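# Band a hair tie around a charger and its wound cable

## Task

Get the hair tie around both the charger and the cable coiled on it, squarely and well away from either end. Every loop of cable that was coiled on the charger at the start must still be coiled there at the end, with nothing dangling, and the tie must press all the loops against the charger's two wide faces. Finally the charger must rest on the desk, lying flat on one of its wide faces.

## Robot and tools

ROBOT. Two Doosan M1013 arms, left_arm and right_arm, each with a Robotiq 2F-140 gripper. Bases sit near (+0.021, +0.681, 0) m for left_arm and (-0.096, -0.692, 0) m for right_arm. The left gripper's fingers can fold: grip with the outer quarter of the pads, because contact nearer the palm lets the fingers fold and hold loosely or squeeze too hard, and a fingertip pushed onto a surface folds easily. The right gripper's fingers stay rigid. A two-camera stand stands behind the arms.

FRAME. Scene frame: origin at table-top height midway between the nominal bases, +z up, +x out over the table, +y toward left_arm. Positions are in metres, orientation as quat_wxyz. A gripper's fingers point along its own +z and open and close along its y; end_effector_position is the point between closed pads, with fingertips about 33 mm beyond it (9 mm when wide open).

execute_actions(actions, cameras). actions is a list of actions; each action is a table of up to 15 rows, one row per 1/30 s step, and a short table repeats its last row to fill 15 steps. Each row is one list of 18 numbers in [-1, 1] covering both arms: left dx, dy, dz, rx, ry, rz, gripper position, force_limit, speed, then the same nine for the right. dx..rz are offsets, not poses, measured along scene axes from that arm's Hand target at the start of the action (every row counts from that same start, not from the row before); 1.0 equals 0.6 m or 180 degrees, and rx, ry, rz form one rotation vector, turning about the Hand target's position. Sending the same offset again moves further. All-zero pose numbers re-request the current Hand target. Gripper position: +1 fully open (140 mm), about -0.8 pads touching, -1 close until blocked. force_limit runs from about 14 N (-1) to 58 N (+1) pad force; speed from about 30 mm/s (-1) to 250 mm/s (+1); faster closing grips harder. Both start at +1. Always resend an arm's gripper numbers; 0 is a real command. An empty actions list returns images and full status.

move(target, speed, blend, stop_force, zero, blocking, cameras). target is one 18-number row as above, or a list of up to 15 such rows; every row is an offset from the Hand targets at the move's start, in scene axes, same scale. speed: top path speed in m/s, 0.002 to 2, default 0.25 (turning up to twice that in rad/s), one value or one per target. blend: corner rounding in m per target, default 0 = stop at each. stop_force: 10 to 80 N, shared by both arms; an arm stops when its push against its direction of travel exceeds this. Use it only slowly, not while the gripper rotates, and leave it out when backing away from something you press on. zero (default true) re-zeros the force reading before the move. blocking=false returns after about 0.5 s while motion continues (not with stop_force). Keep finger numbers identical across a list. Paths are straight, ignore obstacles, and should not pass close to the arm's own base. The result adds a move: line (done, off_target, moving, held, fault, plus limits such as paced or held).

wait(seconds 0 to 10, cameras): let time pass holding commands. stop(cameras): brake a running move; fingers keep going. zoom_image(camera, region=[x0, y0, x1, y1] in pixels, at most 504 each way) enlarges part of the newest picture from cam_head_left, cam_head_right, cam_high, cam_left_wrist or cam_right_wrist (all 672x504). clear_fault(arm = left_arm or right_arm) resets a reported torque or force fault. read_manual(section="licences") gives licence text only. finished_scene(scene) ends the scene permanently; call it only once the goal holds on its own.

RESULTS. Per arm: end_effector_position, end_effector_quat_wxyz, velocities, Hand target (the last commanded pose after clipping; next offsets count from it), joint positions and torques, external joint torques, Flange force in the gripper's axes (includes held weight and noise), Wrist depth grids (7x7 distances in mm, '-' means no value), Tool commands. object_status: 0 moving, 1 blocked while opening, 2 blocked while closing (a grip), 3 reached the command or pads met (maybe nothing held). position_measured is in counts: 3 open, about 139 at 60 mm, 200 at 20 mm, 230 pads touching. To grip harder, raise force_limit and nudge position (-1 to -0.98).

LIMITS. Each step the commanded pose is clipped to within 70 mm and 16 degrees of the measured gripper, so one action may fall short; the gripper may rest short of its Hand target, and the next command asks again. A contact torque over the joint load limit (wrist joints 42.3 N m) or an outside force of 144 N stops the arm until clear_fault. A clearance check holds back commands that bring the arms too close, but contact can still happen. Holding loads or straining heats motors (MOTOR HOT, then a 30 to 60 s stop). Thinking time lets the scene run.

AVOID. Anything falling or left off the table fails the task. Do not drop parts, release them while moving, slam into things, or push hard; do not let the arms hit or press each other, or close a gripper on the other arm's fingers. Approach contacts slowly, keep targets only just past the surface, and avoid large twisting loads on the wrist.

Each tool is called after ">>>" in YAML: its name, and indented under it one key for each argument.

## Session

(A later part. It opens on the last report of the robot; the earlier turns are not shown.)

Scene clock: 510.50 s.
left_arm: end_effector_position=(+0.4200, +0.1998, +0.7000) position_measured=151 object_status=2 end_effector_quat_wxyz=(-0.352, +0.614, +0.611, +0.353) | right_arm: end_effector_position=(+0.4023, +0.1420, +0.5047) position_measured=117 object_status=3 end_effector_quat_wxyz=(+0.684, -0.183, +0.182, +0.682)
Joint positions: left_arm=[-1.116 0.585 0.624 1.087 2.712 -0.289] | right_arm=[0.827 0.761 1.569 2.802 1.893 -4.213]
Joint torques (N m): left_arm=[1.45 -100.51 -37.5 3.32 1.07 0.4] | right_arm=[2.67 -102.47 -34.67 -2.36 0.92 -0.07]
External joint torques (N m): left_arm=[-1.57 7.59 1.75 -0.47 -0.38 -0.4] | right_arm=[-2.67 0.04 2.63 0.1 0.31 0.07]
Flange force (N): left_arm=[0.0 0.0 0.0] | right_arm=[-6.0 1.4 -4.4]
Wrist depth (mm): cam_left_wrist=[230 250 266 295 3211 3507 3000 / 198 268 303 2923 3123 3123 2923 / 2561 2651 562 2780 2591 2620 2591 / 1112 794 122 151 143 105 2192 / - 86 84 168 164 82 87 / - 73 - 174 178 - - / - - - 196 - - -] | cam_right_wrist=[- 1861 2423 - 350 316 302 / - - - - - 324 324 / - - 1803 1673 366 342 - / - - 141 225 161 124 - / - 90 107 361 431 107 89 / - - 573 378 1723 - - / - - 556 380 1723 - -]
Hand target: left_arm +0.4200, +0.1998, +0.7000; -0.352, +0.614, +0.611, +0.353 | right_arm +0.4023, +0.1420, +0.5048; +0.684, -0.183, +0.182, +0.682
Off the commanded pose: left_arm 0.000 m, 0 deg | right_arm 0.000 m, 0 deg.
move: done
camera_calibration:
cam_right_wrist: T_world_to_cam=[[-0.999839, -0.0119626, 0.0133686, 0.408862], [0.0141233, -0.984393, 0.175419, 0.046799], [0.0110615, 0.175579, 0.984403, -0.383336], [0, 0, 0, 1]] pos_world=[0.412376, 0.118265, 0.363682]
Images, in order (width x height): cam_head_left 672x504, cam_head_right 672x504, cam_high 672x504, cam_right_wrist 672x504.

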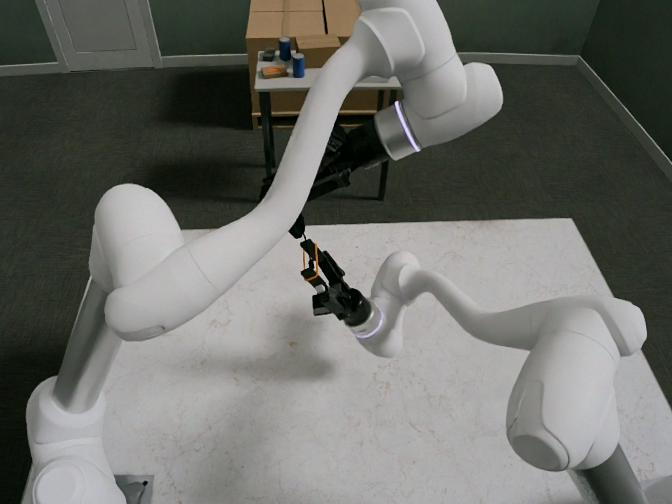

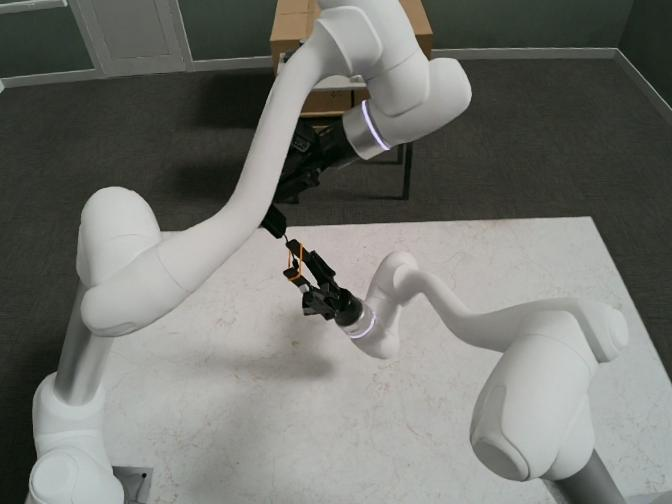

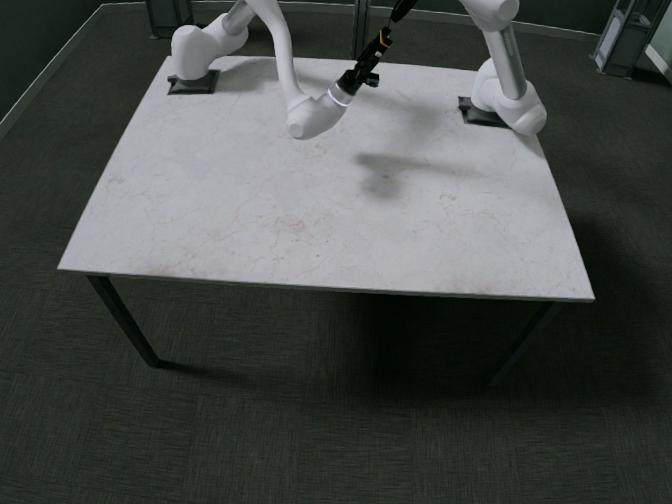

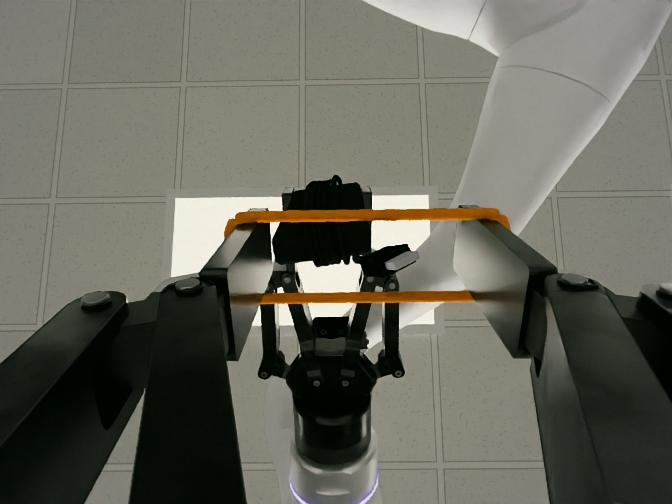

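>>> move:
  target:
    - [0,0,0,0,0,0,-0.98,0,-1,0.015,0.004,0.055,0,0,0,0.1,1,-1]
    - [0,0,0,0,0,0,-0.98,0,-1,0.031,0.012,0.075,0,0,0,0.1,1,-1]
  speed: 0.06
  cameras: ["cam_right_wrist","cam_head_left","cam_high","cam_left_wrist"]

>>> zoom_image:
  camera: "cam_head_left"
  region: [240, 190, 400, 310]

>>> zoom_image:
  camera: "cam_high"
  region: [320, 0, 480, 120]

>>> zoom_image:
  camera: "cam_right_wrist"
  region: [200, 130, 460, 330]

Scene clock: 523.57 s.
left_arm: end_effector_position=(+0.4200, +0.1998, +0.7000) position_measured=151 object_status=2 end_effector_quat_wxyz=(-0.352, +0.614, +0.611, +0.353) | right_arm: end_effector_position=(+0.4208, +0.1492, +0.5498) position_measured=117 object_status=3 end_effector_quat_wxyz=(+0.684, -0.183, +0.182, +0.682)
Joint positions: left_arm=[-1.116 0.585 0.624 1.087 2.712 -0.289] | right_arm=[0.815 0.734 1.516 2.805 1.821 -4.177]
Joint torques (N m): left_arm=[1.31 -100.6 -37.46 3.32 1.07 0.36] | right_arm=[2.63 -102.37 -37.45 -2.51 0.91 0.09]
External joint torques (N m): left_arm=[-1.18 7.38 1.6 -0.47 -0.38 -0.36] | right_arm=[-2.64 -0.19 3.32 0.09 0.3 -0.09]
Flange force (N): left_arm=[0.0 0.0 0.0] | right_arm=[-7.1 3.0 -5.5]
Wrist depth (mm): cam_left_wrist=[229 250 266 295 - - - / 198 269 302 3000 3166 3081 3040 / 2620 835 552 2326 2651 2591 2591 / 1060 792 122 151 151 106 2235 / - 86 84 167 164 82 87 / - 73 - 174 178 - - / - - - 192 190 - -] | cam_right_wrist=[2194 - - - - 295 267 / 2194 1876 - 1661 - 300 279 / - 2134 2022 - - 305 294 / - 1817 135 183 146 132 - / - 90 107 309 314 107 89 / - - 1710 335 335 - - / - - - 336 1571 - -]
Hand target: left_arm +0.4200, +0.1998, +0.7000; -0.352, +0.614, +0.611, +0.353 | right_arm +0.4209, +0.1492, +0.5498; +0.684, -0.183, +0.182, +0.682
Off the commanded pose: left_arm 0.000 m, 0 deg | right_arm 0.000 m, 0 deg.
move: done
camera_calibration:
cam_left_wrist: T_world_to_cam=[[0.999738, -0.00472287, -0.0224181, -0.387569], [-0.0179709, -0.768587, -0.639492, 0.60845], [-0.01421, 0.639727, -0.768471, 0.557267], [0, 0, 0, 1]] pos_world=[0.40632, 0.109318, 0.808654]
cam_right_wrist: T_world_to_cam=[[-0.99984, -0.0119803, 0.0132678, 0.426985], [0.0141217, -0.984413, 0.175306, 0.0456631], [0.0109608, 0.175466, 0.984425, -0.429136], [0, 0, 0, 1]] pos_world=[0.430976, 0.125365, 0.408781]
Images, in order (width x height): cam_head_left 672x504, cam_high 672x504, cam_left_wrist 672x504, cam_right_wrist 672x504.

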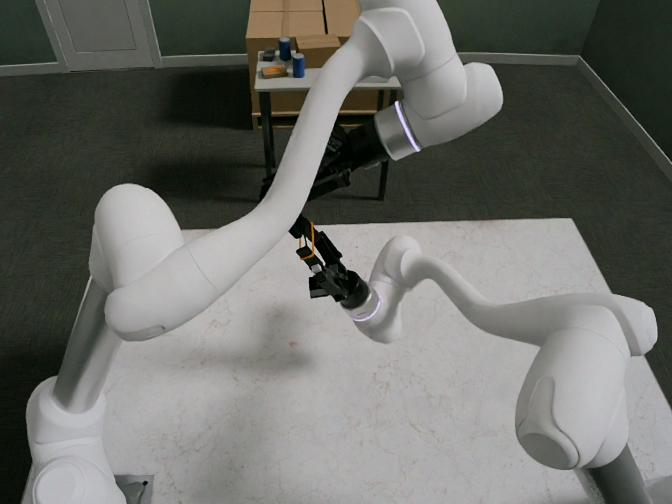

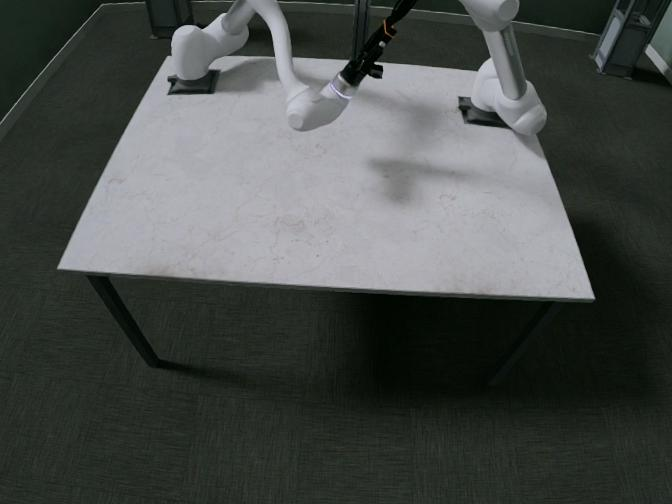

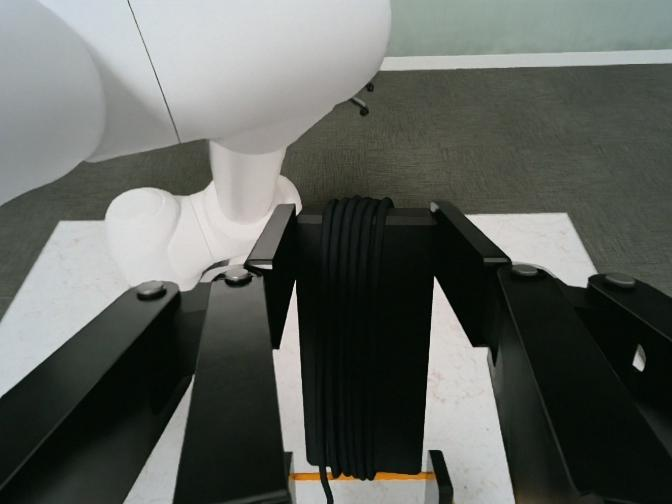

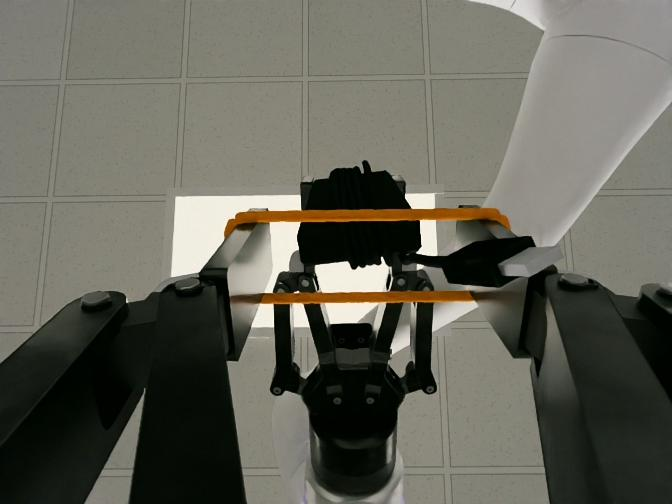

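Scaled by 3.150 from the camera's 672x504 image, which has a finer 960x720 frame.

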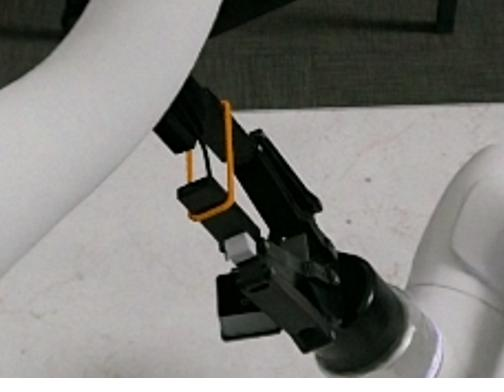

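Scaled by 3.150 from the camera's 672x504 image, which has a finer 960x720 frame.

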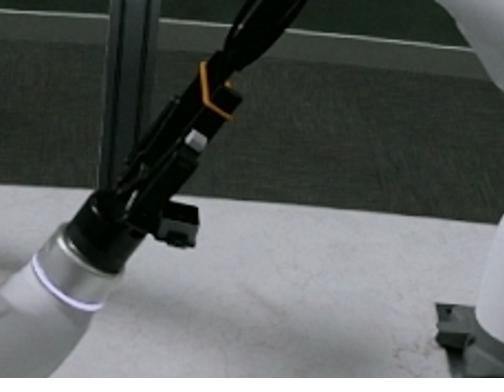

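Scaled by 1.938 from the camera's 672x504 image, which has a finer 960x720 frame.

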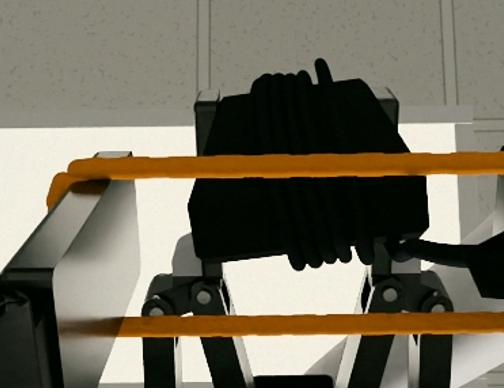

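>>> move:
  target:
    - [0,0,0,0,0,0,-0.98,0,-1,0.003,0.008,0.029,0,0,0,0.1,1,-1]
    - [0,0,0,0,0,0,-0.98,0,-1,0.003,0.030,0.069,0,0,0,0.1,1,-1]
  speed: 0.05
  cameras: ["cam_right_wrist","cam_head_left","cam_high","cam_left_wrist"]

>>> zoom_image:
  camera: "cam_head_left"
  region: [240, 190, 400, 310]

>>> zoom_image:
  camera: "cam_left_wrist"
  region: [260, 300, 480, 504]

>>> zoom_image:
  camera: "cam_right_wrist"
  region: [200, 130, 580, 330]

Scene clock: 531.70 s.
left_arm: end_effector_position=(+0.4200, +0.1998, +0.7000) position_measured=151 object_status=2 end_effector_quat_wxyz=(-0.352, +0.614, +0.611, +0.353) | right_arm: end_effector_position=(+0.4227, +0.1672, +0.5911) position_measured=117 object_status=3 end_effector_quat_wxyz=(+0.684, -0.183, +0.182, +0.682)
Joint positions: left_arm=[-1.116 0.585 0.624 1.087 2.712 -0.289] | right_arm=[0.827 0.714 1.462 2.815 1.748 -4.161]
Joint torques (N m): left_arm=[0.93 -99.77 -37.17 3.15 0.89 0.42] | right_arm=[2.91 -103.13 -40.13 -2.8 0.79 -0.11]
External joint torques (N m): left_arm=[-1.14 6.66 1.35 -0.29 -0.19 -0.42] | right_arm=[-2.95 0.19 4.22 0.22 0.4 0.11]
Flange force (N): left_arm=[0.0 0.0 0.0] | right_arm=[-8.2 3.7 -7.5]
Wrist depth (mm): cam_left_wrist=[229 250 266 295 - - 2561 / 198 269 302 2923 3211 3257 3257 / 2561 2780 556 2591 2682 2561 2505 / 2780 803 123 151 151 1046 2303 / - 86 84 - 164 82 87 / - 73 - 180 180 - - / - - - 200 192 - -] | cam_right_wrist=[- 2153 - - - - 239 / 1891 2114 - - - - 243 / 1698 - - 166 1831 269 254 / 1723 - 135 136 141 265 263 / - 90 116 269 261 - - / - - - 285 284 - - / - - - 292 299 - -]
Hand target: left_arm +0.4200, +0.1998, +0.7000; -0.352, +0.614, +0.611, +0.353 | right_arm +0.4227, +0.1672, +0.5912; +0.684, -0.183, +0.182, +0.682
Off the commanded pose: left_arm 0.000 m, 0 deg | right_arm 0.000 m, 0 deg.
move: done
camera_calibration:
cam_left_wrist: T_world_to_cam=[[0.999738, -0.00472287, -0.0224181, -0.387569], [-0.0179709, -0.768587, -0.639492, 0.60845], [-0.01421, 0.639727, -0.768471, 0.557267], [0, 0, 0, 1]] pos_world=[0.40632, 0.109318, 0.808654]
cam_right_wrist: T_world_to_cam=[[-0.999839, -0.0119626, 0.0133686, 0.428404], [0.0141233, -0.984393, 0.175419, 0.0560629], [0.0110615, 0.175579, 0.984403, -0.473021], [0, 0, 0, 1]] pos_world=[0.432776, 0.143365, 0.450082]
Images, in order (width x height): cam_head_left 672x504, cam_high 672x504, cam_left_wrist 672x504, cam_right_wrist 672x504.

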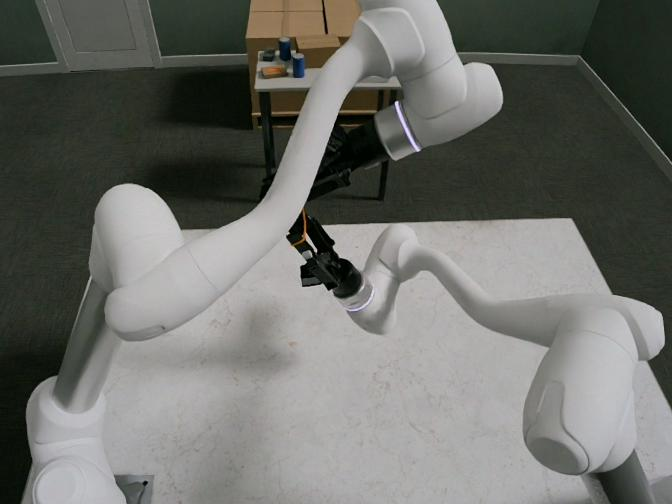

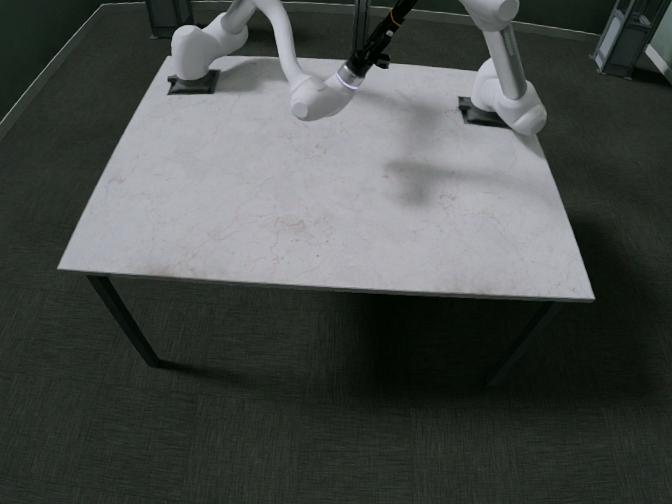

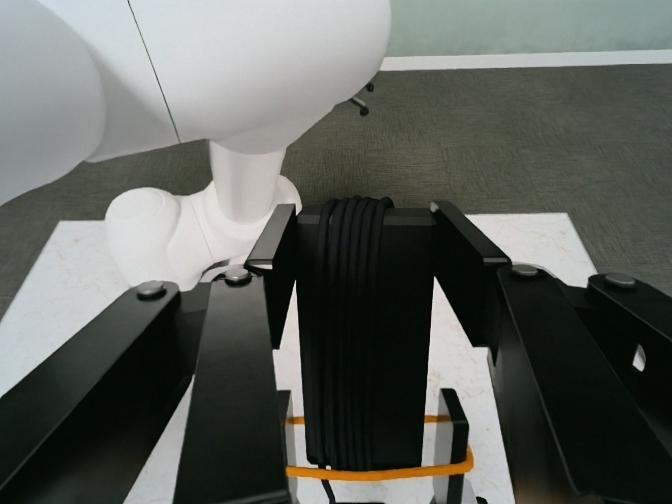

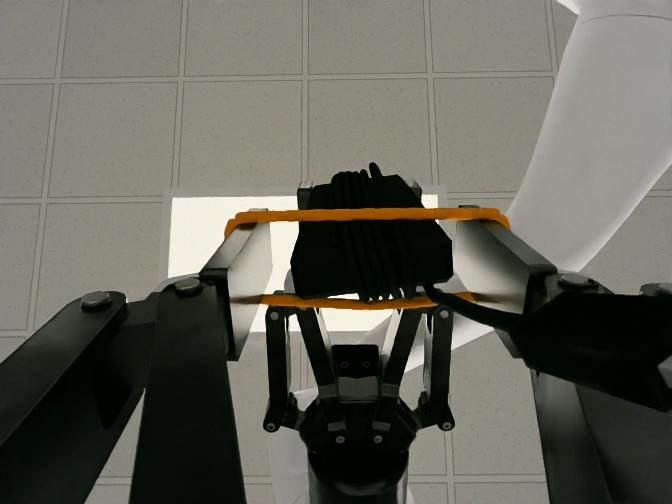

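Scaled by 3.150 from the camera's 672x504 image, which has a finer 960x720 frame.

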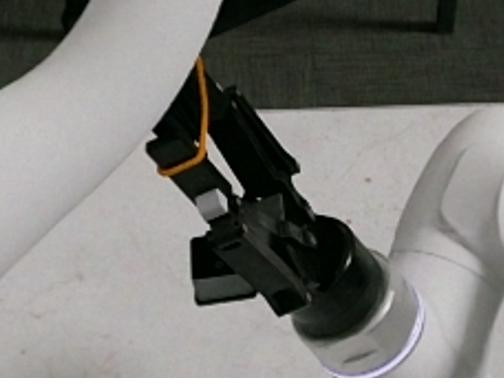

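Scaled by 2.291 from the camera's 672x504 image, which has a finer 960x720 frame.

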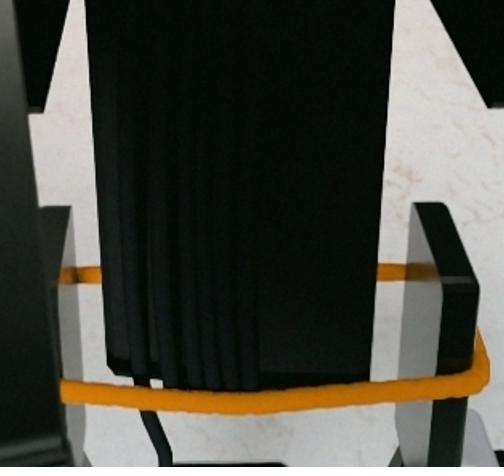

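Scaled by 1.326 from the camera's 672x504 image, which has a finer 960x720 frame.

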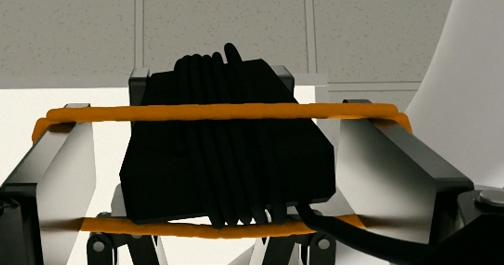

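>>> move:
  target:
    - [0,0,0,0,0,0,-0.98,0,-1,0,-0.012,-0.004,0,0,0,0.1,1,-1]
    - [0,0,0,0,0,0,-0.98,0,-1,0,0.010,0.034,0,0,0,0.1,1,-1]
  speed: 0.04
  cameras: ["cam_right_wrist","cam_left_wrist"]

>>> zoom_image:
  camera: "cam_left_wrist"
  region: [260, 300, 480, 504]

>>> zoom_image:
  camera: "cam_right_wrist"
  region: [200, 130, 580, 330]

Scene clock: 540.40 s.
left_arm: end_effector_position=(+0.4200, +0.1998, +0.7000) position_measured=151 object_status=2 end_effector_quat_wxyz=(-0.352, +0.614, +0.611, +0.353) | right_arm: end_effector_position=(+0.4227, +0.1732, +0.6115) position_measured=117 object_status=3 end_effector_quat_wxyz=(+0.684, -0.183, +0.182, +0.682)
Joint positions: left_arm=[-1.116 0.585 0.624 1.087 2.712 -0.289] | right_arm=[0.831 0.702 1.441 2.819 1.715 -4.154]
Joint torques (N m): left_arm=[1.55 -99.59 -36.86 3.16 0.96 0.37] | right_arm=[2.27 -105.27 -40.63 -2.56 1.03 -0.1]
External joint torques (N m): left_arm=[-2 5.97 0.86 -0.27 -0.25 -0.37] | right_arm=[-2.34 2.58 3.96 -0.09 0.16 0.1]
Flange force (N): left_arm=[0.0 0.0 0.0] | right_arm=[-4.0 1.7 -7.4]
Wrist depth (mm): cam_left_wrist=[230 250 265 296 - - 3304 / 198 269 302 3000 3619 3454 3123 / 2533 2682 555 2620 2620 2620 2591 / 2017 797 123 151 150 105 2235 / - 86 84 166 164 82 87 / - 73 - 170 178 - - / - - - 192 - - -] | cam_right_wrist=[1723 1817 1906 - - - 228 / 2114 - - - - - 228 / - - - 156 138 257 237 / - - 135 122 131 248 245 / - 90 116 243 244 107 89 / - - 254 264 255 - - / - - 428 274 276 - -]
Hand target: left_arm +0.4200, +0.1998, +0.7000; -0.352, +0.614, +0.611, +0.353 | right_arm +0.4227, +0.1732, +0.6116; +0.684, -0.183, +0.182, +0.682
Off the commanded pose: left_arm 0.000 m, 0 deg | right_arm 0.000 m, 0 deg.
move: done
camera_calibration:
cam_left_wrist: T_world_to_cam=[[0.999738, -0.00472287, -0.0224181, -0.387569], [-0.0179709, -0.768587, -0.639492, 0.60845], [-0.01421, 0.639727, -0.768471, 0.557267], [0, 0, 0, 1]] pos_world=[0.40632, 0.109318, 0.808654]
cam_right_wrist: T_world_to_cam=[[-0.999839, -0.0119626, 0.0133686, 0.428203], [0.0141233, -0.984393, 0.175419, 0.0583907], [0.0110615, 0.175579, 0.984403, -0.494156], [0, 0, 0, 1]] pos_world=[0.432776, 0.149365, 0.470482]
Images, in order (width x height): cam_left_wrist 672x504, cam_right_wrist 672x504.

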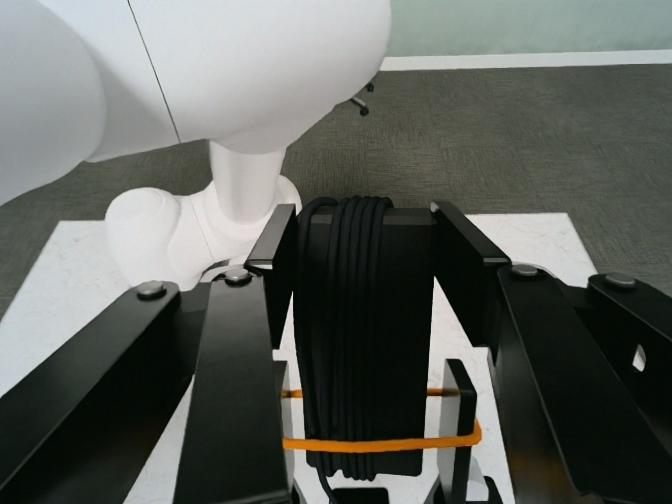

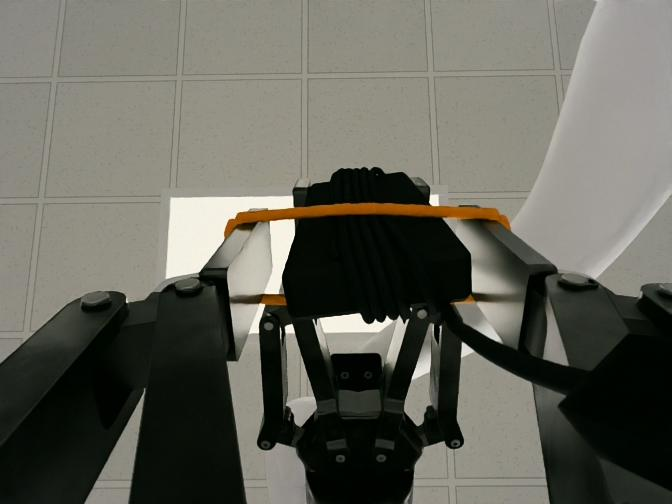

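Scaled by 2.291 from the camera's 672x504 image, which has a finer 960x720 frame.

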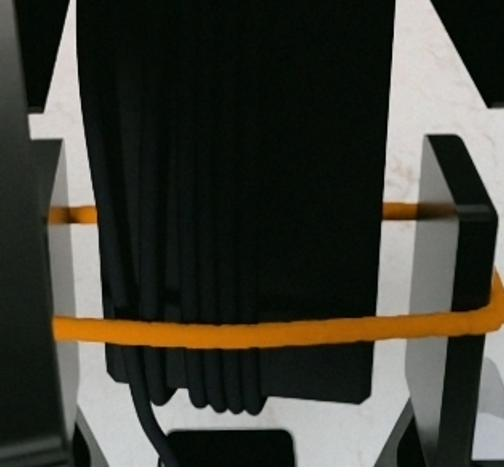

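Scaled by 1.326 from the camera's 672x504 image, which has a finer 960x720 frame.

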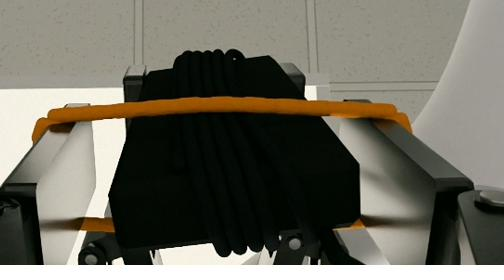

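>>> move:
  target:
    - [0,0,0,0,0,0,-0.98,0,-1,0,-0.010,-0.0173,0,0,0,0.1,1,-1]
    - [0,0,0,0,0,0,-0.98,0,-1,0,-0.0172,-0.0131,0,0,0,0.1,1,-1]
    - [0,0,0,0,0,0,-0.98,0,-1,0,0.010,0.034,0,0,0,0.1,1,-1]
  speed: 0.04
  cameras: ["cam_right_wrist","cam_left_wrist"]

>>> zoom_image:
  camera: "cam_left_wrist"
  region: [250, 180, 490, 504]

>>> zoom_image:
  camera: "cam_right_wrist"
  region: [200, 130, 580, 330]

Scene clock: 549.03 s.
left_arm: end_effector_position=(+0.4200, +0.1998, +0.7000) position_measured=151 object_status=2 end_effector_quat_wxyz=(-0.352, +0.614, +0.611, +0.353) | right_arm: end_effector_position=(+0.4227, +0.1792, +0.6319) position_measured=117 object_status=3 end_effector_quat_wxyz=(+0.684, -0.183, +0.182, +0.682)
Joint positions: left_arm=[-1.116 0.585 0.624 1.087 2.712 -0.289] | right_arm=[0.835 0.691 1.418 2.822 1.682 -4.146]
Joint torques (N m): left_arm=[2.21 -99.03 -36.36 3.1 0.97 0.37] | right_arm=[1.21 -107.14 -42.65 -2.04 1.77 -0.04]
External joint torques (N m): left_arm=[-2.12 5.49 0.4 -0.24 -0.28 -0.37] | right_arm=[-1.25 4.8 5.35 -0.67 -0.59 0.04]
Flange force (N): left_arm=[0.0 0.0 0.0] | right_arm=[-2.2 2.5 -8.4]
Wrist depth (mm): cam_left_wrist=[229 250 267 296 - - - / 198 269 303 2886 3081 3081 3211 / 2533 2620 552 2651 2561 2620 2591 / 2350 800 122 150 151 1041 2235 / - 86 84 165 163 82 87 / - 73 - 166 175 - - / - - - 193 - - -] | cam_right_wrist=[2058 - - - - - 213 / - - - - - - 216 / - 1922 1775 166 137 243 219 / - 1698 135 109 99 132 228 / - 90 107 99 96 105 89 / - - 237 245 229 - - / - - 248 248 253 - -]
Hand target: left_arm +0.4200, +0.1998, +0.7000; -0.352, +0.614, +0.611, +0.353 | right_arm +0.4227, +0.1792, +0.6320; +0.684, -0.183, +0.182, +0.682
Off the commanded pose: left_arm 0.000 m, 0 deg | right_arm 0.000 m, 0 deg.
move: done
camera_calibration:
cam_left_wrist: T_world_to_cam=[[0.999738, -0.00472287, -0.0224181, -0.387569], [-0.0179709, -0.768587, -0.639492, 0.60845], [-0.01421, 0.639727, -0.768471, 0.557267], [0, 0, 0, 1]] pos_world=[0.40632, 0.109318, 0.808654]
cam_right_wrist: T_world_to_cam=[[-0.999839, -0.0119626, 0.0133686, 0.428003], [0.0141233, -0.984393, 0.175419, 0.0607186], [0.0110615, 0.175579, 0.984403, -0.515292], [0, 0, 0, 1]] pos_world=[0.432776, 0.155365, 0.490882]
Images, in order (width x height): cam_left_wrist 672x504, cam_right_wrist 672x504.

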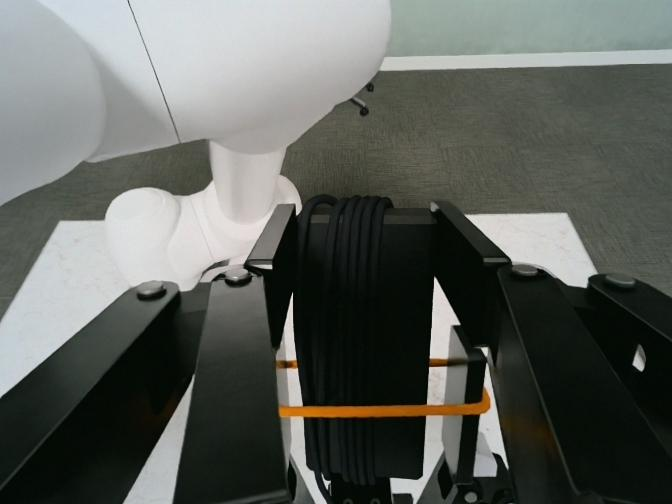

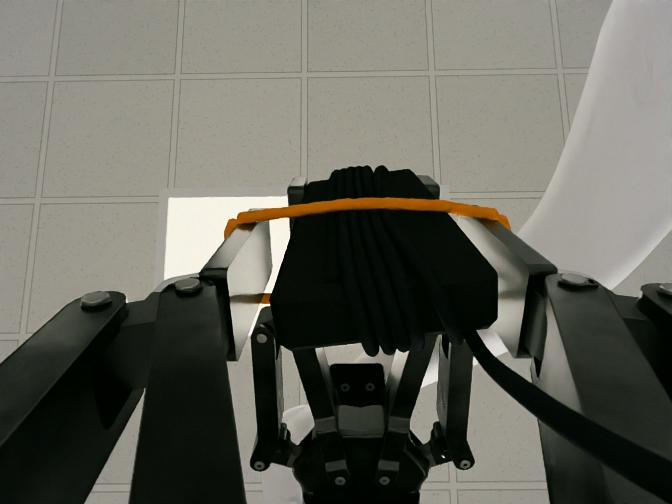

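Scaled by 1.556 from the camera's 672x504 image, which has a finer 960x720 frame.

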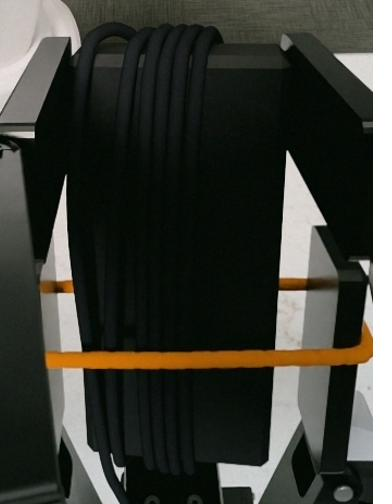

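Scaled by 1.326 from the camera's 672x504 image, which has a finer 960x720 frame.

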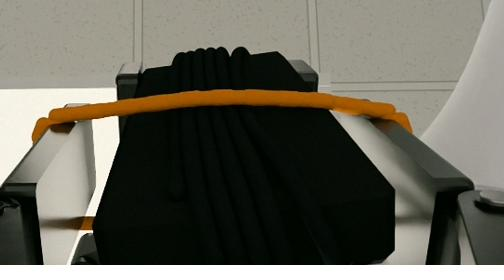

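>>> move:
  target:
    - [0,0,0,0,0,0,-0.98,0,-1,0,0.013,-0.0075,0,0,0,0.1,1,-1]
    - [0,0,0,0,0,0,-0.98,0,-1,0,-0.010,-0.0475,0,0,0,0.1,1,-1]
  speed: 0.04
  cameras: ["cam_right_wrist","cam_left_wrist"]

>>> zoom_image:
  camera: "cam_left_wrist"
  region: [250, 180, 490, 504]

Scene clock: 556.90 s.
left_arm: end_effector_position=(+0.4200, +0.1998, +0.7000) position_measured=151 object_status=2 end_effector_quat_wxyz=(-0.352, +0.614, +0.611, +0.353) | right_arm: end_effector_position=(+0.4227, +0.1732, +0.6035) position_measured=117 object_status=3 end_effector_quat_wxyz=(+0.684, -0.183, +0.182, +0.682)
Joint positions: left_arm=[-1.116 0.585 0.624 1.087 2.712 -0.289] | right_arm=[0.831 0.709 1.444 2.818 1.725 -4.157]
Joint torques (N m): left_arm=[1.41 -101.1 -37.65 3.43 1.15 0.39] | right_arm=[2.77 -102.75 -38.5 -2.74 0.82 -0.11]
External joint torques (N m): left_arm=[-1.54 7.88 1.8 -0.57 -0.46 -0.39] | right_arm=[-2.73 0.04 2.17 0.12 0.37 0.11]
Flange force (N): left_arm=[0.0 0.0 0.0] | right_arm=[-5.1 0.9 -4.6]
Wrist depth (mm): cam_left_wrist=[229 251 266 295 4749 3211 5181 / 199 269 302 2886 3211 3737 3257 / 2682 2591 552 2780 2714 2505 2620 / 2131 808 122 151 151 109 2235 / - 86 84 162 165 82 87 / - 73 - 177 181 - - / - - - 192 191 - -] | cam_right_wrist=[- - - - - - 231 / 2280 - - - - - 233 / - - - 167 1906 260 242 / - - 135 - 144 256 254 / - 90 116 251 247 - - / - - 263 269 265 - - / - - - 280 282 - -]
Hand target: left_arm +0.4200, +0.1998, +0.7000; -0.352, +0.614, +0.611, +0.353 | right_arm +0.4227, +0.1732, +0.6035; +0.684, -0.183, +0.182, +0.682
Off the commanded pose: left_arm 0.000 m, 0 deg | right_arm 0.000 m, 0 deg.
move: done
camera_calibration:
cam_left_wrist: T_world_to_cam=[[0.999738, -0.00472287, -0.0224181, -0.387569], [-0.0179709, -0.768587, -0.639492, 0.60845], [-0.01421, 0.639727, -0.768471, 0.557267], [0, 0, 0, 1]] pos_world=[0.40632, 0.109318, 0.808654]
cam_right_wrist: T_world_to_cam=[[-0.999839, -0.0119626, 0.0133686, 0.428312], [0.0141233, -0.984393, 0.175419, 0.0598925], [0.0110615, 0.175579, 0.984403, -0.486299], [0, 0, 0, 1]] pos_world=[0.432776, 0.149465, 0.462482]
Images, in order (width x height): cam_left_wrist 672x504, cam_right_wrist 672x504.

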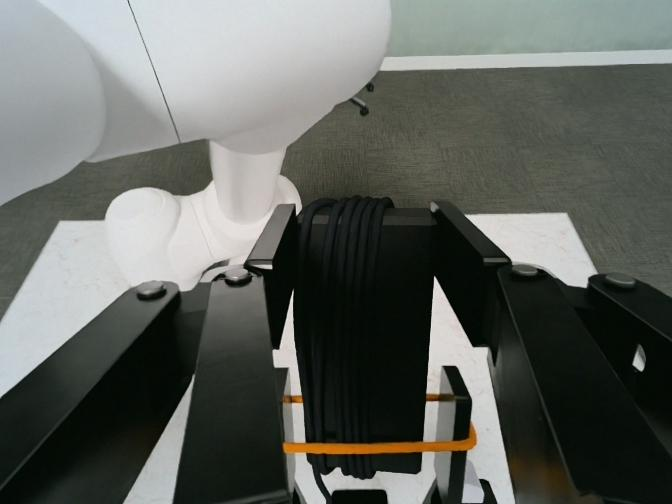

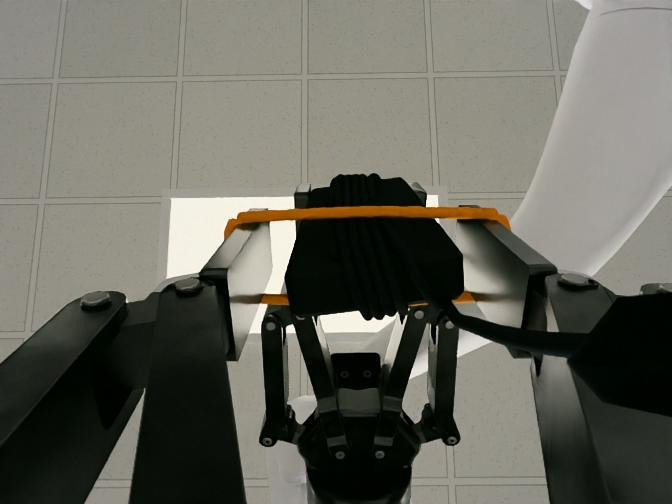

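Scaled by 1.556 from the camera's 672x504 image, which has a finer 960x720 frame.

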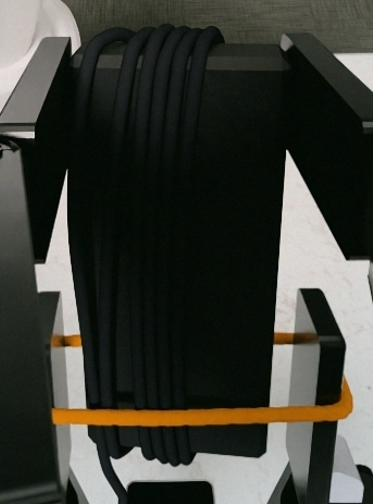

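>>> move:
  target:
    - [0,0,0,0,0,0,-0.98,0,-1,0,-0.031,-0.052,0,0,0,0.1,1,-1]
    - [-0.05,-0.115,0.005,0.194,-0.08,0,-0.98,0,-1,0,-0.031,-0.052,0,0,0,0.1,1,-1]
  speed: 0.08
  cameras: ["cam_right_wrist","cam_left_wrist"]

>>> zoom_image:
  camera: "cam_left_wrist"
  region: [250, 180, 490, 504]

Scene clock: 571.87 s.
left_arm: end_effector_position=(+0.3900, +0.1309, +0.7030) position_measured=151 object_status=2 end_effector_quat_wxyz=(-0.442, +0.432, +0.516, +0.593) | right_arm: end_effector_position=(+0.4227, +0.1546, +0.5723) position_measured=117 object_status=3 end_effector_quat_wxyz=(+0.684, -0.183, +0.182, +0.682)
Joint positions: left_arm=[-1.212 0.68 0.824 1.951 2.713 0.142] | right_arm=[0.817 0.719 1.495 2.809 1.786 -4.166]
Joint torques (N m): left_arm=[1.3 -112.42 -40.99 -0.04 -1.23 0.41] | right_arm=[2.44 -102.11 -37.78 -2.62 0.88 -0.09]
External joint torques (N m): left_arm=[-1.24 7.26 1.57 -0.5 0.22 -0.4] | right_arm=[-2.42 -0.08 2.83 0.13 0.31 0.09]
Flange force (N): left_arm=[0.0 0.0 0.0] | right_arm=[-6.1 2.2 -5.0]
Wrist depth (mm): cam_left_wrist=[- - - - - - - / - 4652 - - - - 3562 / 245 297 331 361 - - 5181 / 196 290 124 151 151 121 - / - 86 84 161 164 83 87 / - 73 - 172 177 - - / - - - 191 190 - -] | cam_right_wrist=[- - - 1736 - 248 227 / - - - - 1626 - - / - - 2326 - 1831 - 207 / - - 141 171 158 104 211 / - 90 107 263 204 107 89 / - - - 249 - - - / - - - 245 229 - -]
Hand target: left_arm +0.3900, +0.1308, +0.7030; -0.442, +0.432, +0.516, +0.593 | right_arm +0.4227, +0.1546, +0.5723; +0.684, -0.183, +0.182, +0.682
Off the commanded pose: left_arm 0.000 m, 0 deg | right_arm 0.000 m, 0 deg.
move: done
camera_calibration:
cam_left_wrist: T_world_to_cam=[[0.974879, -0.065006, 0.213037, -0.505779], [0.188648, -0.267528, -0.944903, 0.625437], [0.118418, 0.961355, -0.248544, 0.143963], [0, 0, 0, 1]] pos_world=[0.358038, -0.00395649, 0.734508]
cam_right_wrist: T_world_to_cam=[[-0.999839, -0.0119626, 0.0133686, 0.428508], [0.0141233, -0.984393, 0.175419, 0.0470734], [0.0110615, 0.175579, 0.984403, -0.452221], [0, 0, 0, 1]] pos_world=[0.432776, 0.130865, 0.431182]
Images, in order (width x height): cam_left_wrist 672x504, cam_right_wrist 672x504.

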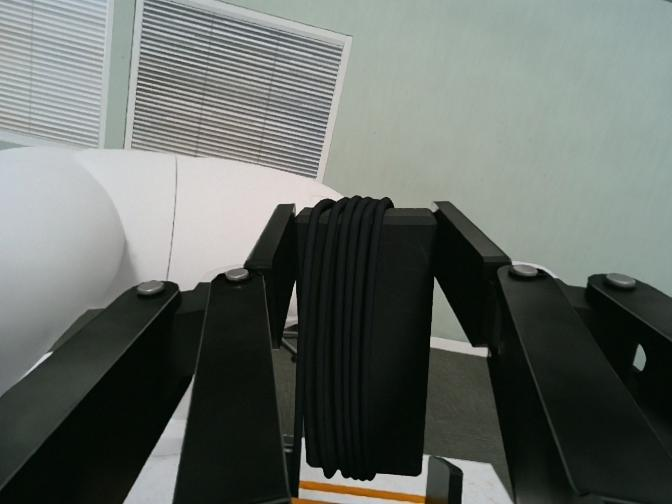

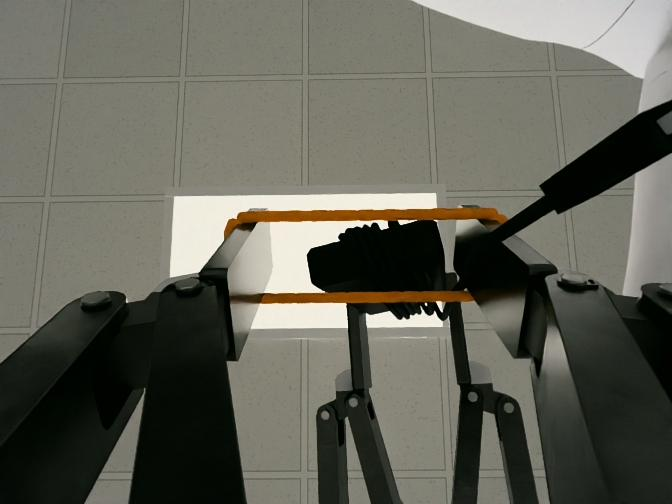

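Scaled by 1.556 from the camera's 672x504 image, which has a finer 960x720 frame.

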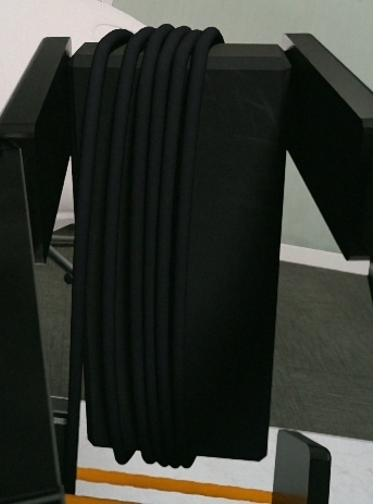

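>>> move:
  target:
    - [0.1,0,0.0,0,0.17,0,-0.98,0,-1,0,0,0,0,0,0,0.1,1,-1]
  speed: 0.12
  cameras: ["cam_right_wrist","cam_left_wrist"]

>>> zoom_image:
  camera: "cam_left_wrist"
  region: [250, 180, 490, 504]

Scene clock: 579.80 s.
left_arm: end_effector_position=(+0.4500, +0.1308, +0.7030) position_measured=151 object_status=2 end_effector_quat_wxyz=(+0.562, -0.573, -0.382, -0.458) | right_arm: end_effector_position=(+0.4227, +0.1546, +0.5723) position_measured=117 object_status=3 end_effector_quat_wxyz=(+0.684, -0.183, +0.182, +0.682)
Joint positions: left_arm=[-1.166 0.725 0.721 1.904 2.628 0.652] | right_arm=[0.817 0.719 1.495 2.809 1.786 -4.166]
Joint torques (N m): left_arm=[1.25 -115.73 -40.3 0.6 -1.1 0.43] | right_arm=[2.57 -102.13 -37.69 -2.59 0.89 -0.11]
External joint torques (N m): left_arm=[-1.4 7.44 1.26 -0.69 0.15 -0.45] | right_arm=[-2.63 -0.3 2.7 0.1 0.31 0.11]
Flange force (N): left_arm=[0.0 0.0 0.0] | right_arm=[-6.3 2.0 -4.9]
Wrist depth (mm): cam_left_wrist=[- - - - - - - / - - - - - - - / - - - - - - - / 3619 - 122 151 151 3800 3454 / - 86 84 157 164 82 87 / - 73 - 169 178 - - / - - - 192 188 - -] | cam_right_wrist=[2215 - 1938 1938 1938 222 206 / - - - - - - 196 / - - 1530 1846 1846 - - / - - 135 163 163 104 185 / - 90 116 259 1472 107 89 / - - 239 260 - - - / - - - 243 255 - -]
Hand target: left_arm +0.4500, +0.1308, +0.7030; +0.562, -0.573, -0.382, -0.458 | right_arm +0.4227, +0.1546, +0.5723; +0.684, -0.183, +0.182, +0.682
Off the commanded pose: left_arm 0.000 m, 0 deg | right_arm 0.000 m, 0 deg.
move: done
camera_calibration:
cam_left_wrist: T_world_to_cam=[[0.947551, -0.0650379, -0.312916, -0.182244], [-0.318659, -0.267464, -0.909351, 0.817345], [-0.0245515, 0.96137, -0.274161, 0.219181], [0, 0, 0, 1]] pos_world=[0.438521, -0.00395613, 0.746317]
cam_right_wrist: T_world_to_cam=[[-0.999839, -0.0119626, 0.0133686, 0.428508], [0.0141233, -0.984393, 0.175419, 0.0470734], [0.0110615, 0.175579, 0.984403, -0.452221], [0, 0, 0, 1]] pos_world=[0.432776, 0.130865, 0.431182]
Images, in order (width x height): cam_left_wrist 672x504, cam_right_wrist 672x504.

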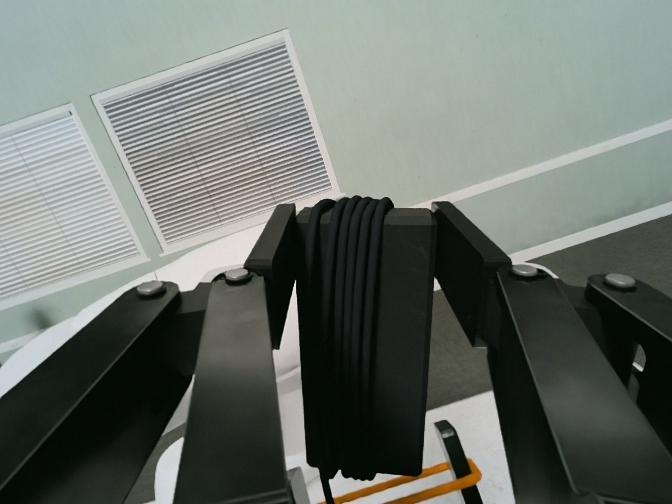

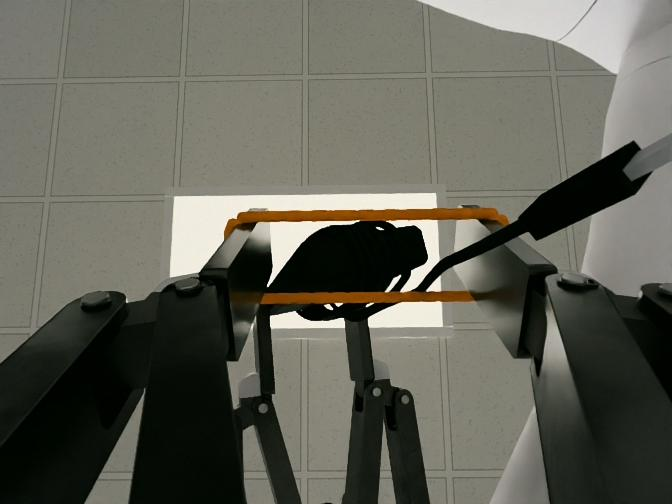

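Scaled by 1.556 from the camera's 672x504 image, which has a finer 960x720 frame.

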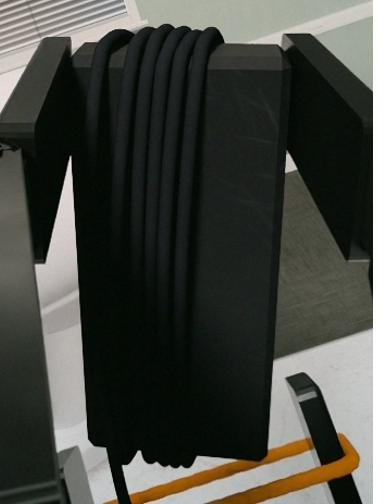

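>>> move:
  target:
    - [-0.05,0.115,-0.005,-0.187,-0.0843,0.0508,-0.98,0,-1,0,0,0,0,0,0,0.1,1,-1]
    - [-0.05,0.115,-0.005,-0.187,-0.0843,0.0508,-0.98,0,-1,0,-0.0067,0.0175,0,0,0,0.1,1,-1]
  speed: 0.08
  cameras: ["cam_right_wrist","cam_left_wrist"]

>>> zoom_image:
  camera: "cam_left_wrist"
  region: [250, 180, 490, 504]

Scene clock: 593.97 s.
left_arm: end_effector_position=(+0.4200, +0.1998, +0.7000) position_measured=151 object_status=2 end_effector_quat_wxyz=(-0.353, +0.615, +0.611, +0.353) | right_arm: end_effector_position=(+0.4227, +0.1506, +0.5827) position_measured=117 object_status=3 end_effector_quat_wxyz=(+0.684, -0.183, +0.182, +0.682)
Joint positions: left_arm=[-1.116 0.585 0.625 1.088 2.712 -0.287] | right_arm=[0.814 0.705 1.499 2.808 1.777 -4.16]
Joint torques (N m): left_arm=[1.23 -100.41 -37.4 3.34 1.05 0.36] | right_arm=[2 -101.18 -38.22 -2.59 0.87 -0.06]
External joint torques (N m): left_arm=[-1.36 7.77 1.72 -0.49 -0.37 -0.37] | right_arm=[-1.98 -0.51 2.81 0.06 0.32 0.06]
Flange force (N): left_arm=[0.0 0.0 0.0] | right_arm=[-6.3 2.9 -4.8]
Wrist depth (mm): cam_left_wrist=[230 252 267 297 - - 3403 / 199 268 300 350 3257 3211 3257 / 2505 811 559 2561 2780 2620 2505 / 2682 789 123 151 143 105 2375 / - 86 84 157 164 83 87 / - 73 - 172 178 - - / - - - 192 189 - -] | cam_right_wrist=[- 2040 - 1861 - - 245 / - - - - 1673 283 256 / - - - - - 281 268 / - - 135 269 - - - / - 90 107 428 277 107 89 / - - - 301 303 - - / - - - 301 1661 - -]
Hand target: left_arm +0.4200, +0.1998, +0.7000; -0.353, +0.615, +0.611, +0.353 | right_arm +0.4227, +0.1506, +0.5828; +0.684, -0.183, +0.182, +0.682
Off the commanded pose: left_arm 0.000 m, 0 deg | right_arm 0.000 m, 0 deg.
move: done
camera_calibration:
cam_left_wrist: T_world_to_cam=[[0.999706, -0.00621942, -0.023418, -0.386579], [-0.0197717, -0.768071, -0.640059, 0.609515], [-0.0140059, 0.640334, -0.767969, 0.556773], [0, 0, 0, 1]] pos_world=[0.406314, 0.109226, 0.808657]
cam_right_wrist: T_world_to_cam=[[-0.999839, -0.0119626, 0.0133686, 0.428319], [0.0141233, -0.984393, 0.175419, 0.041294], [0.0110615, 0.175579, 0.984403, -0.461855], [0, 0, 0, 1]] pos_world=[0.432776, 0.126865, 0.441682]
Images, in order (width x height): cam_left_wrist 672x504, cam_right_wrist 672x504.

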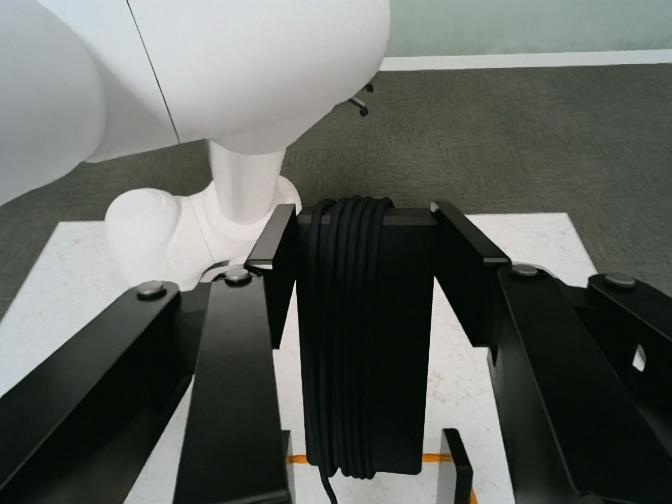

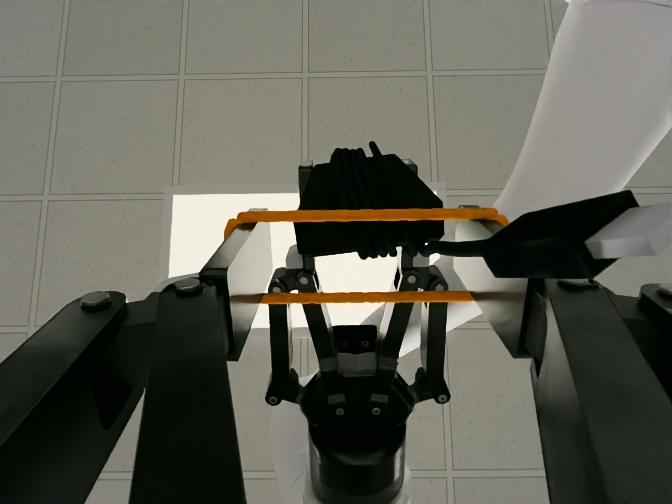

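Scaled by 1.556 from the camera's 672x504 image, which has a finer 960x720 frame.

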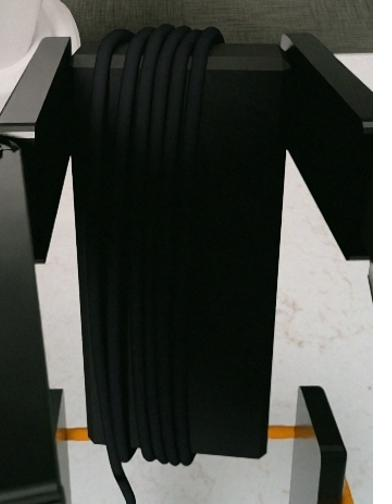

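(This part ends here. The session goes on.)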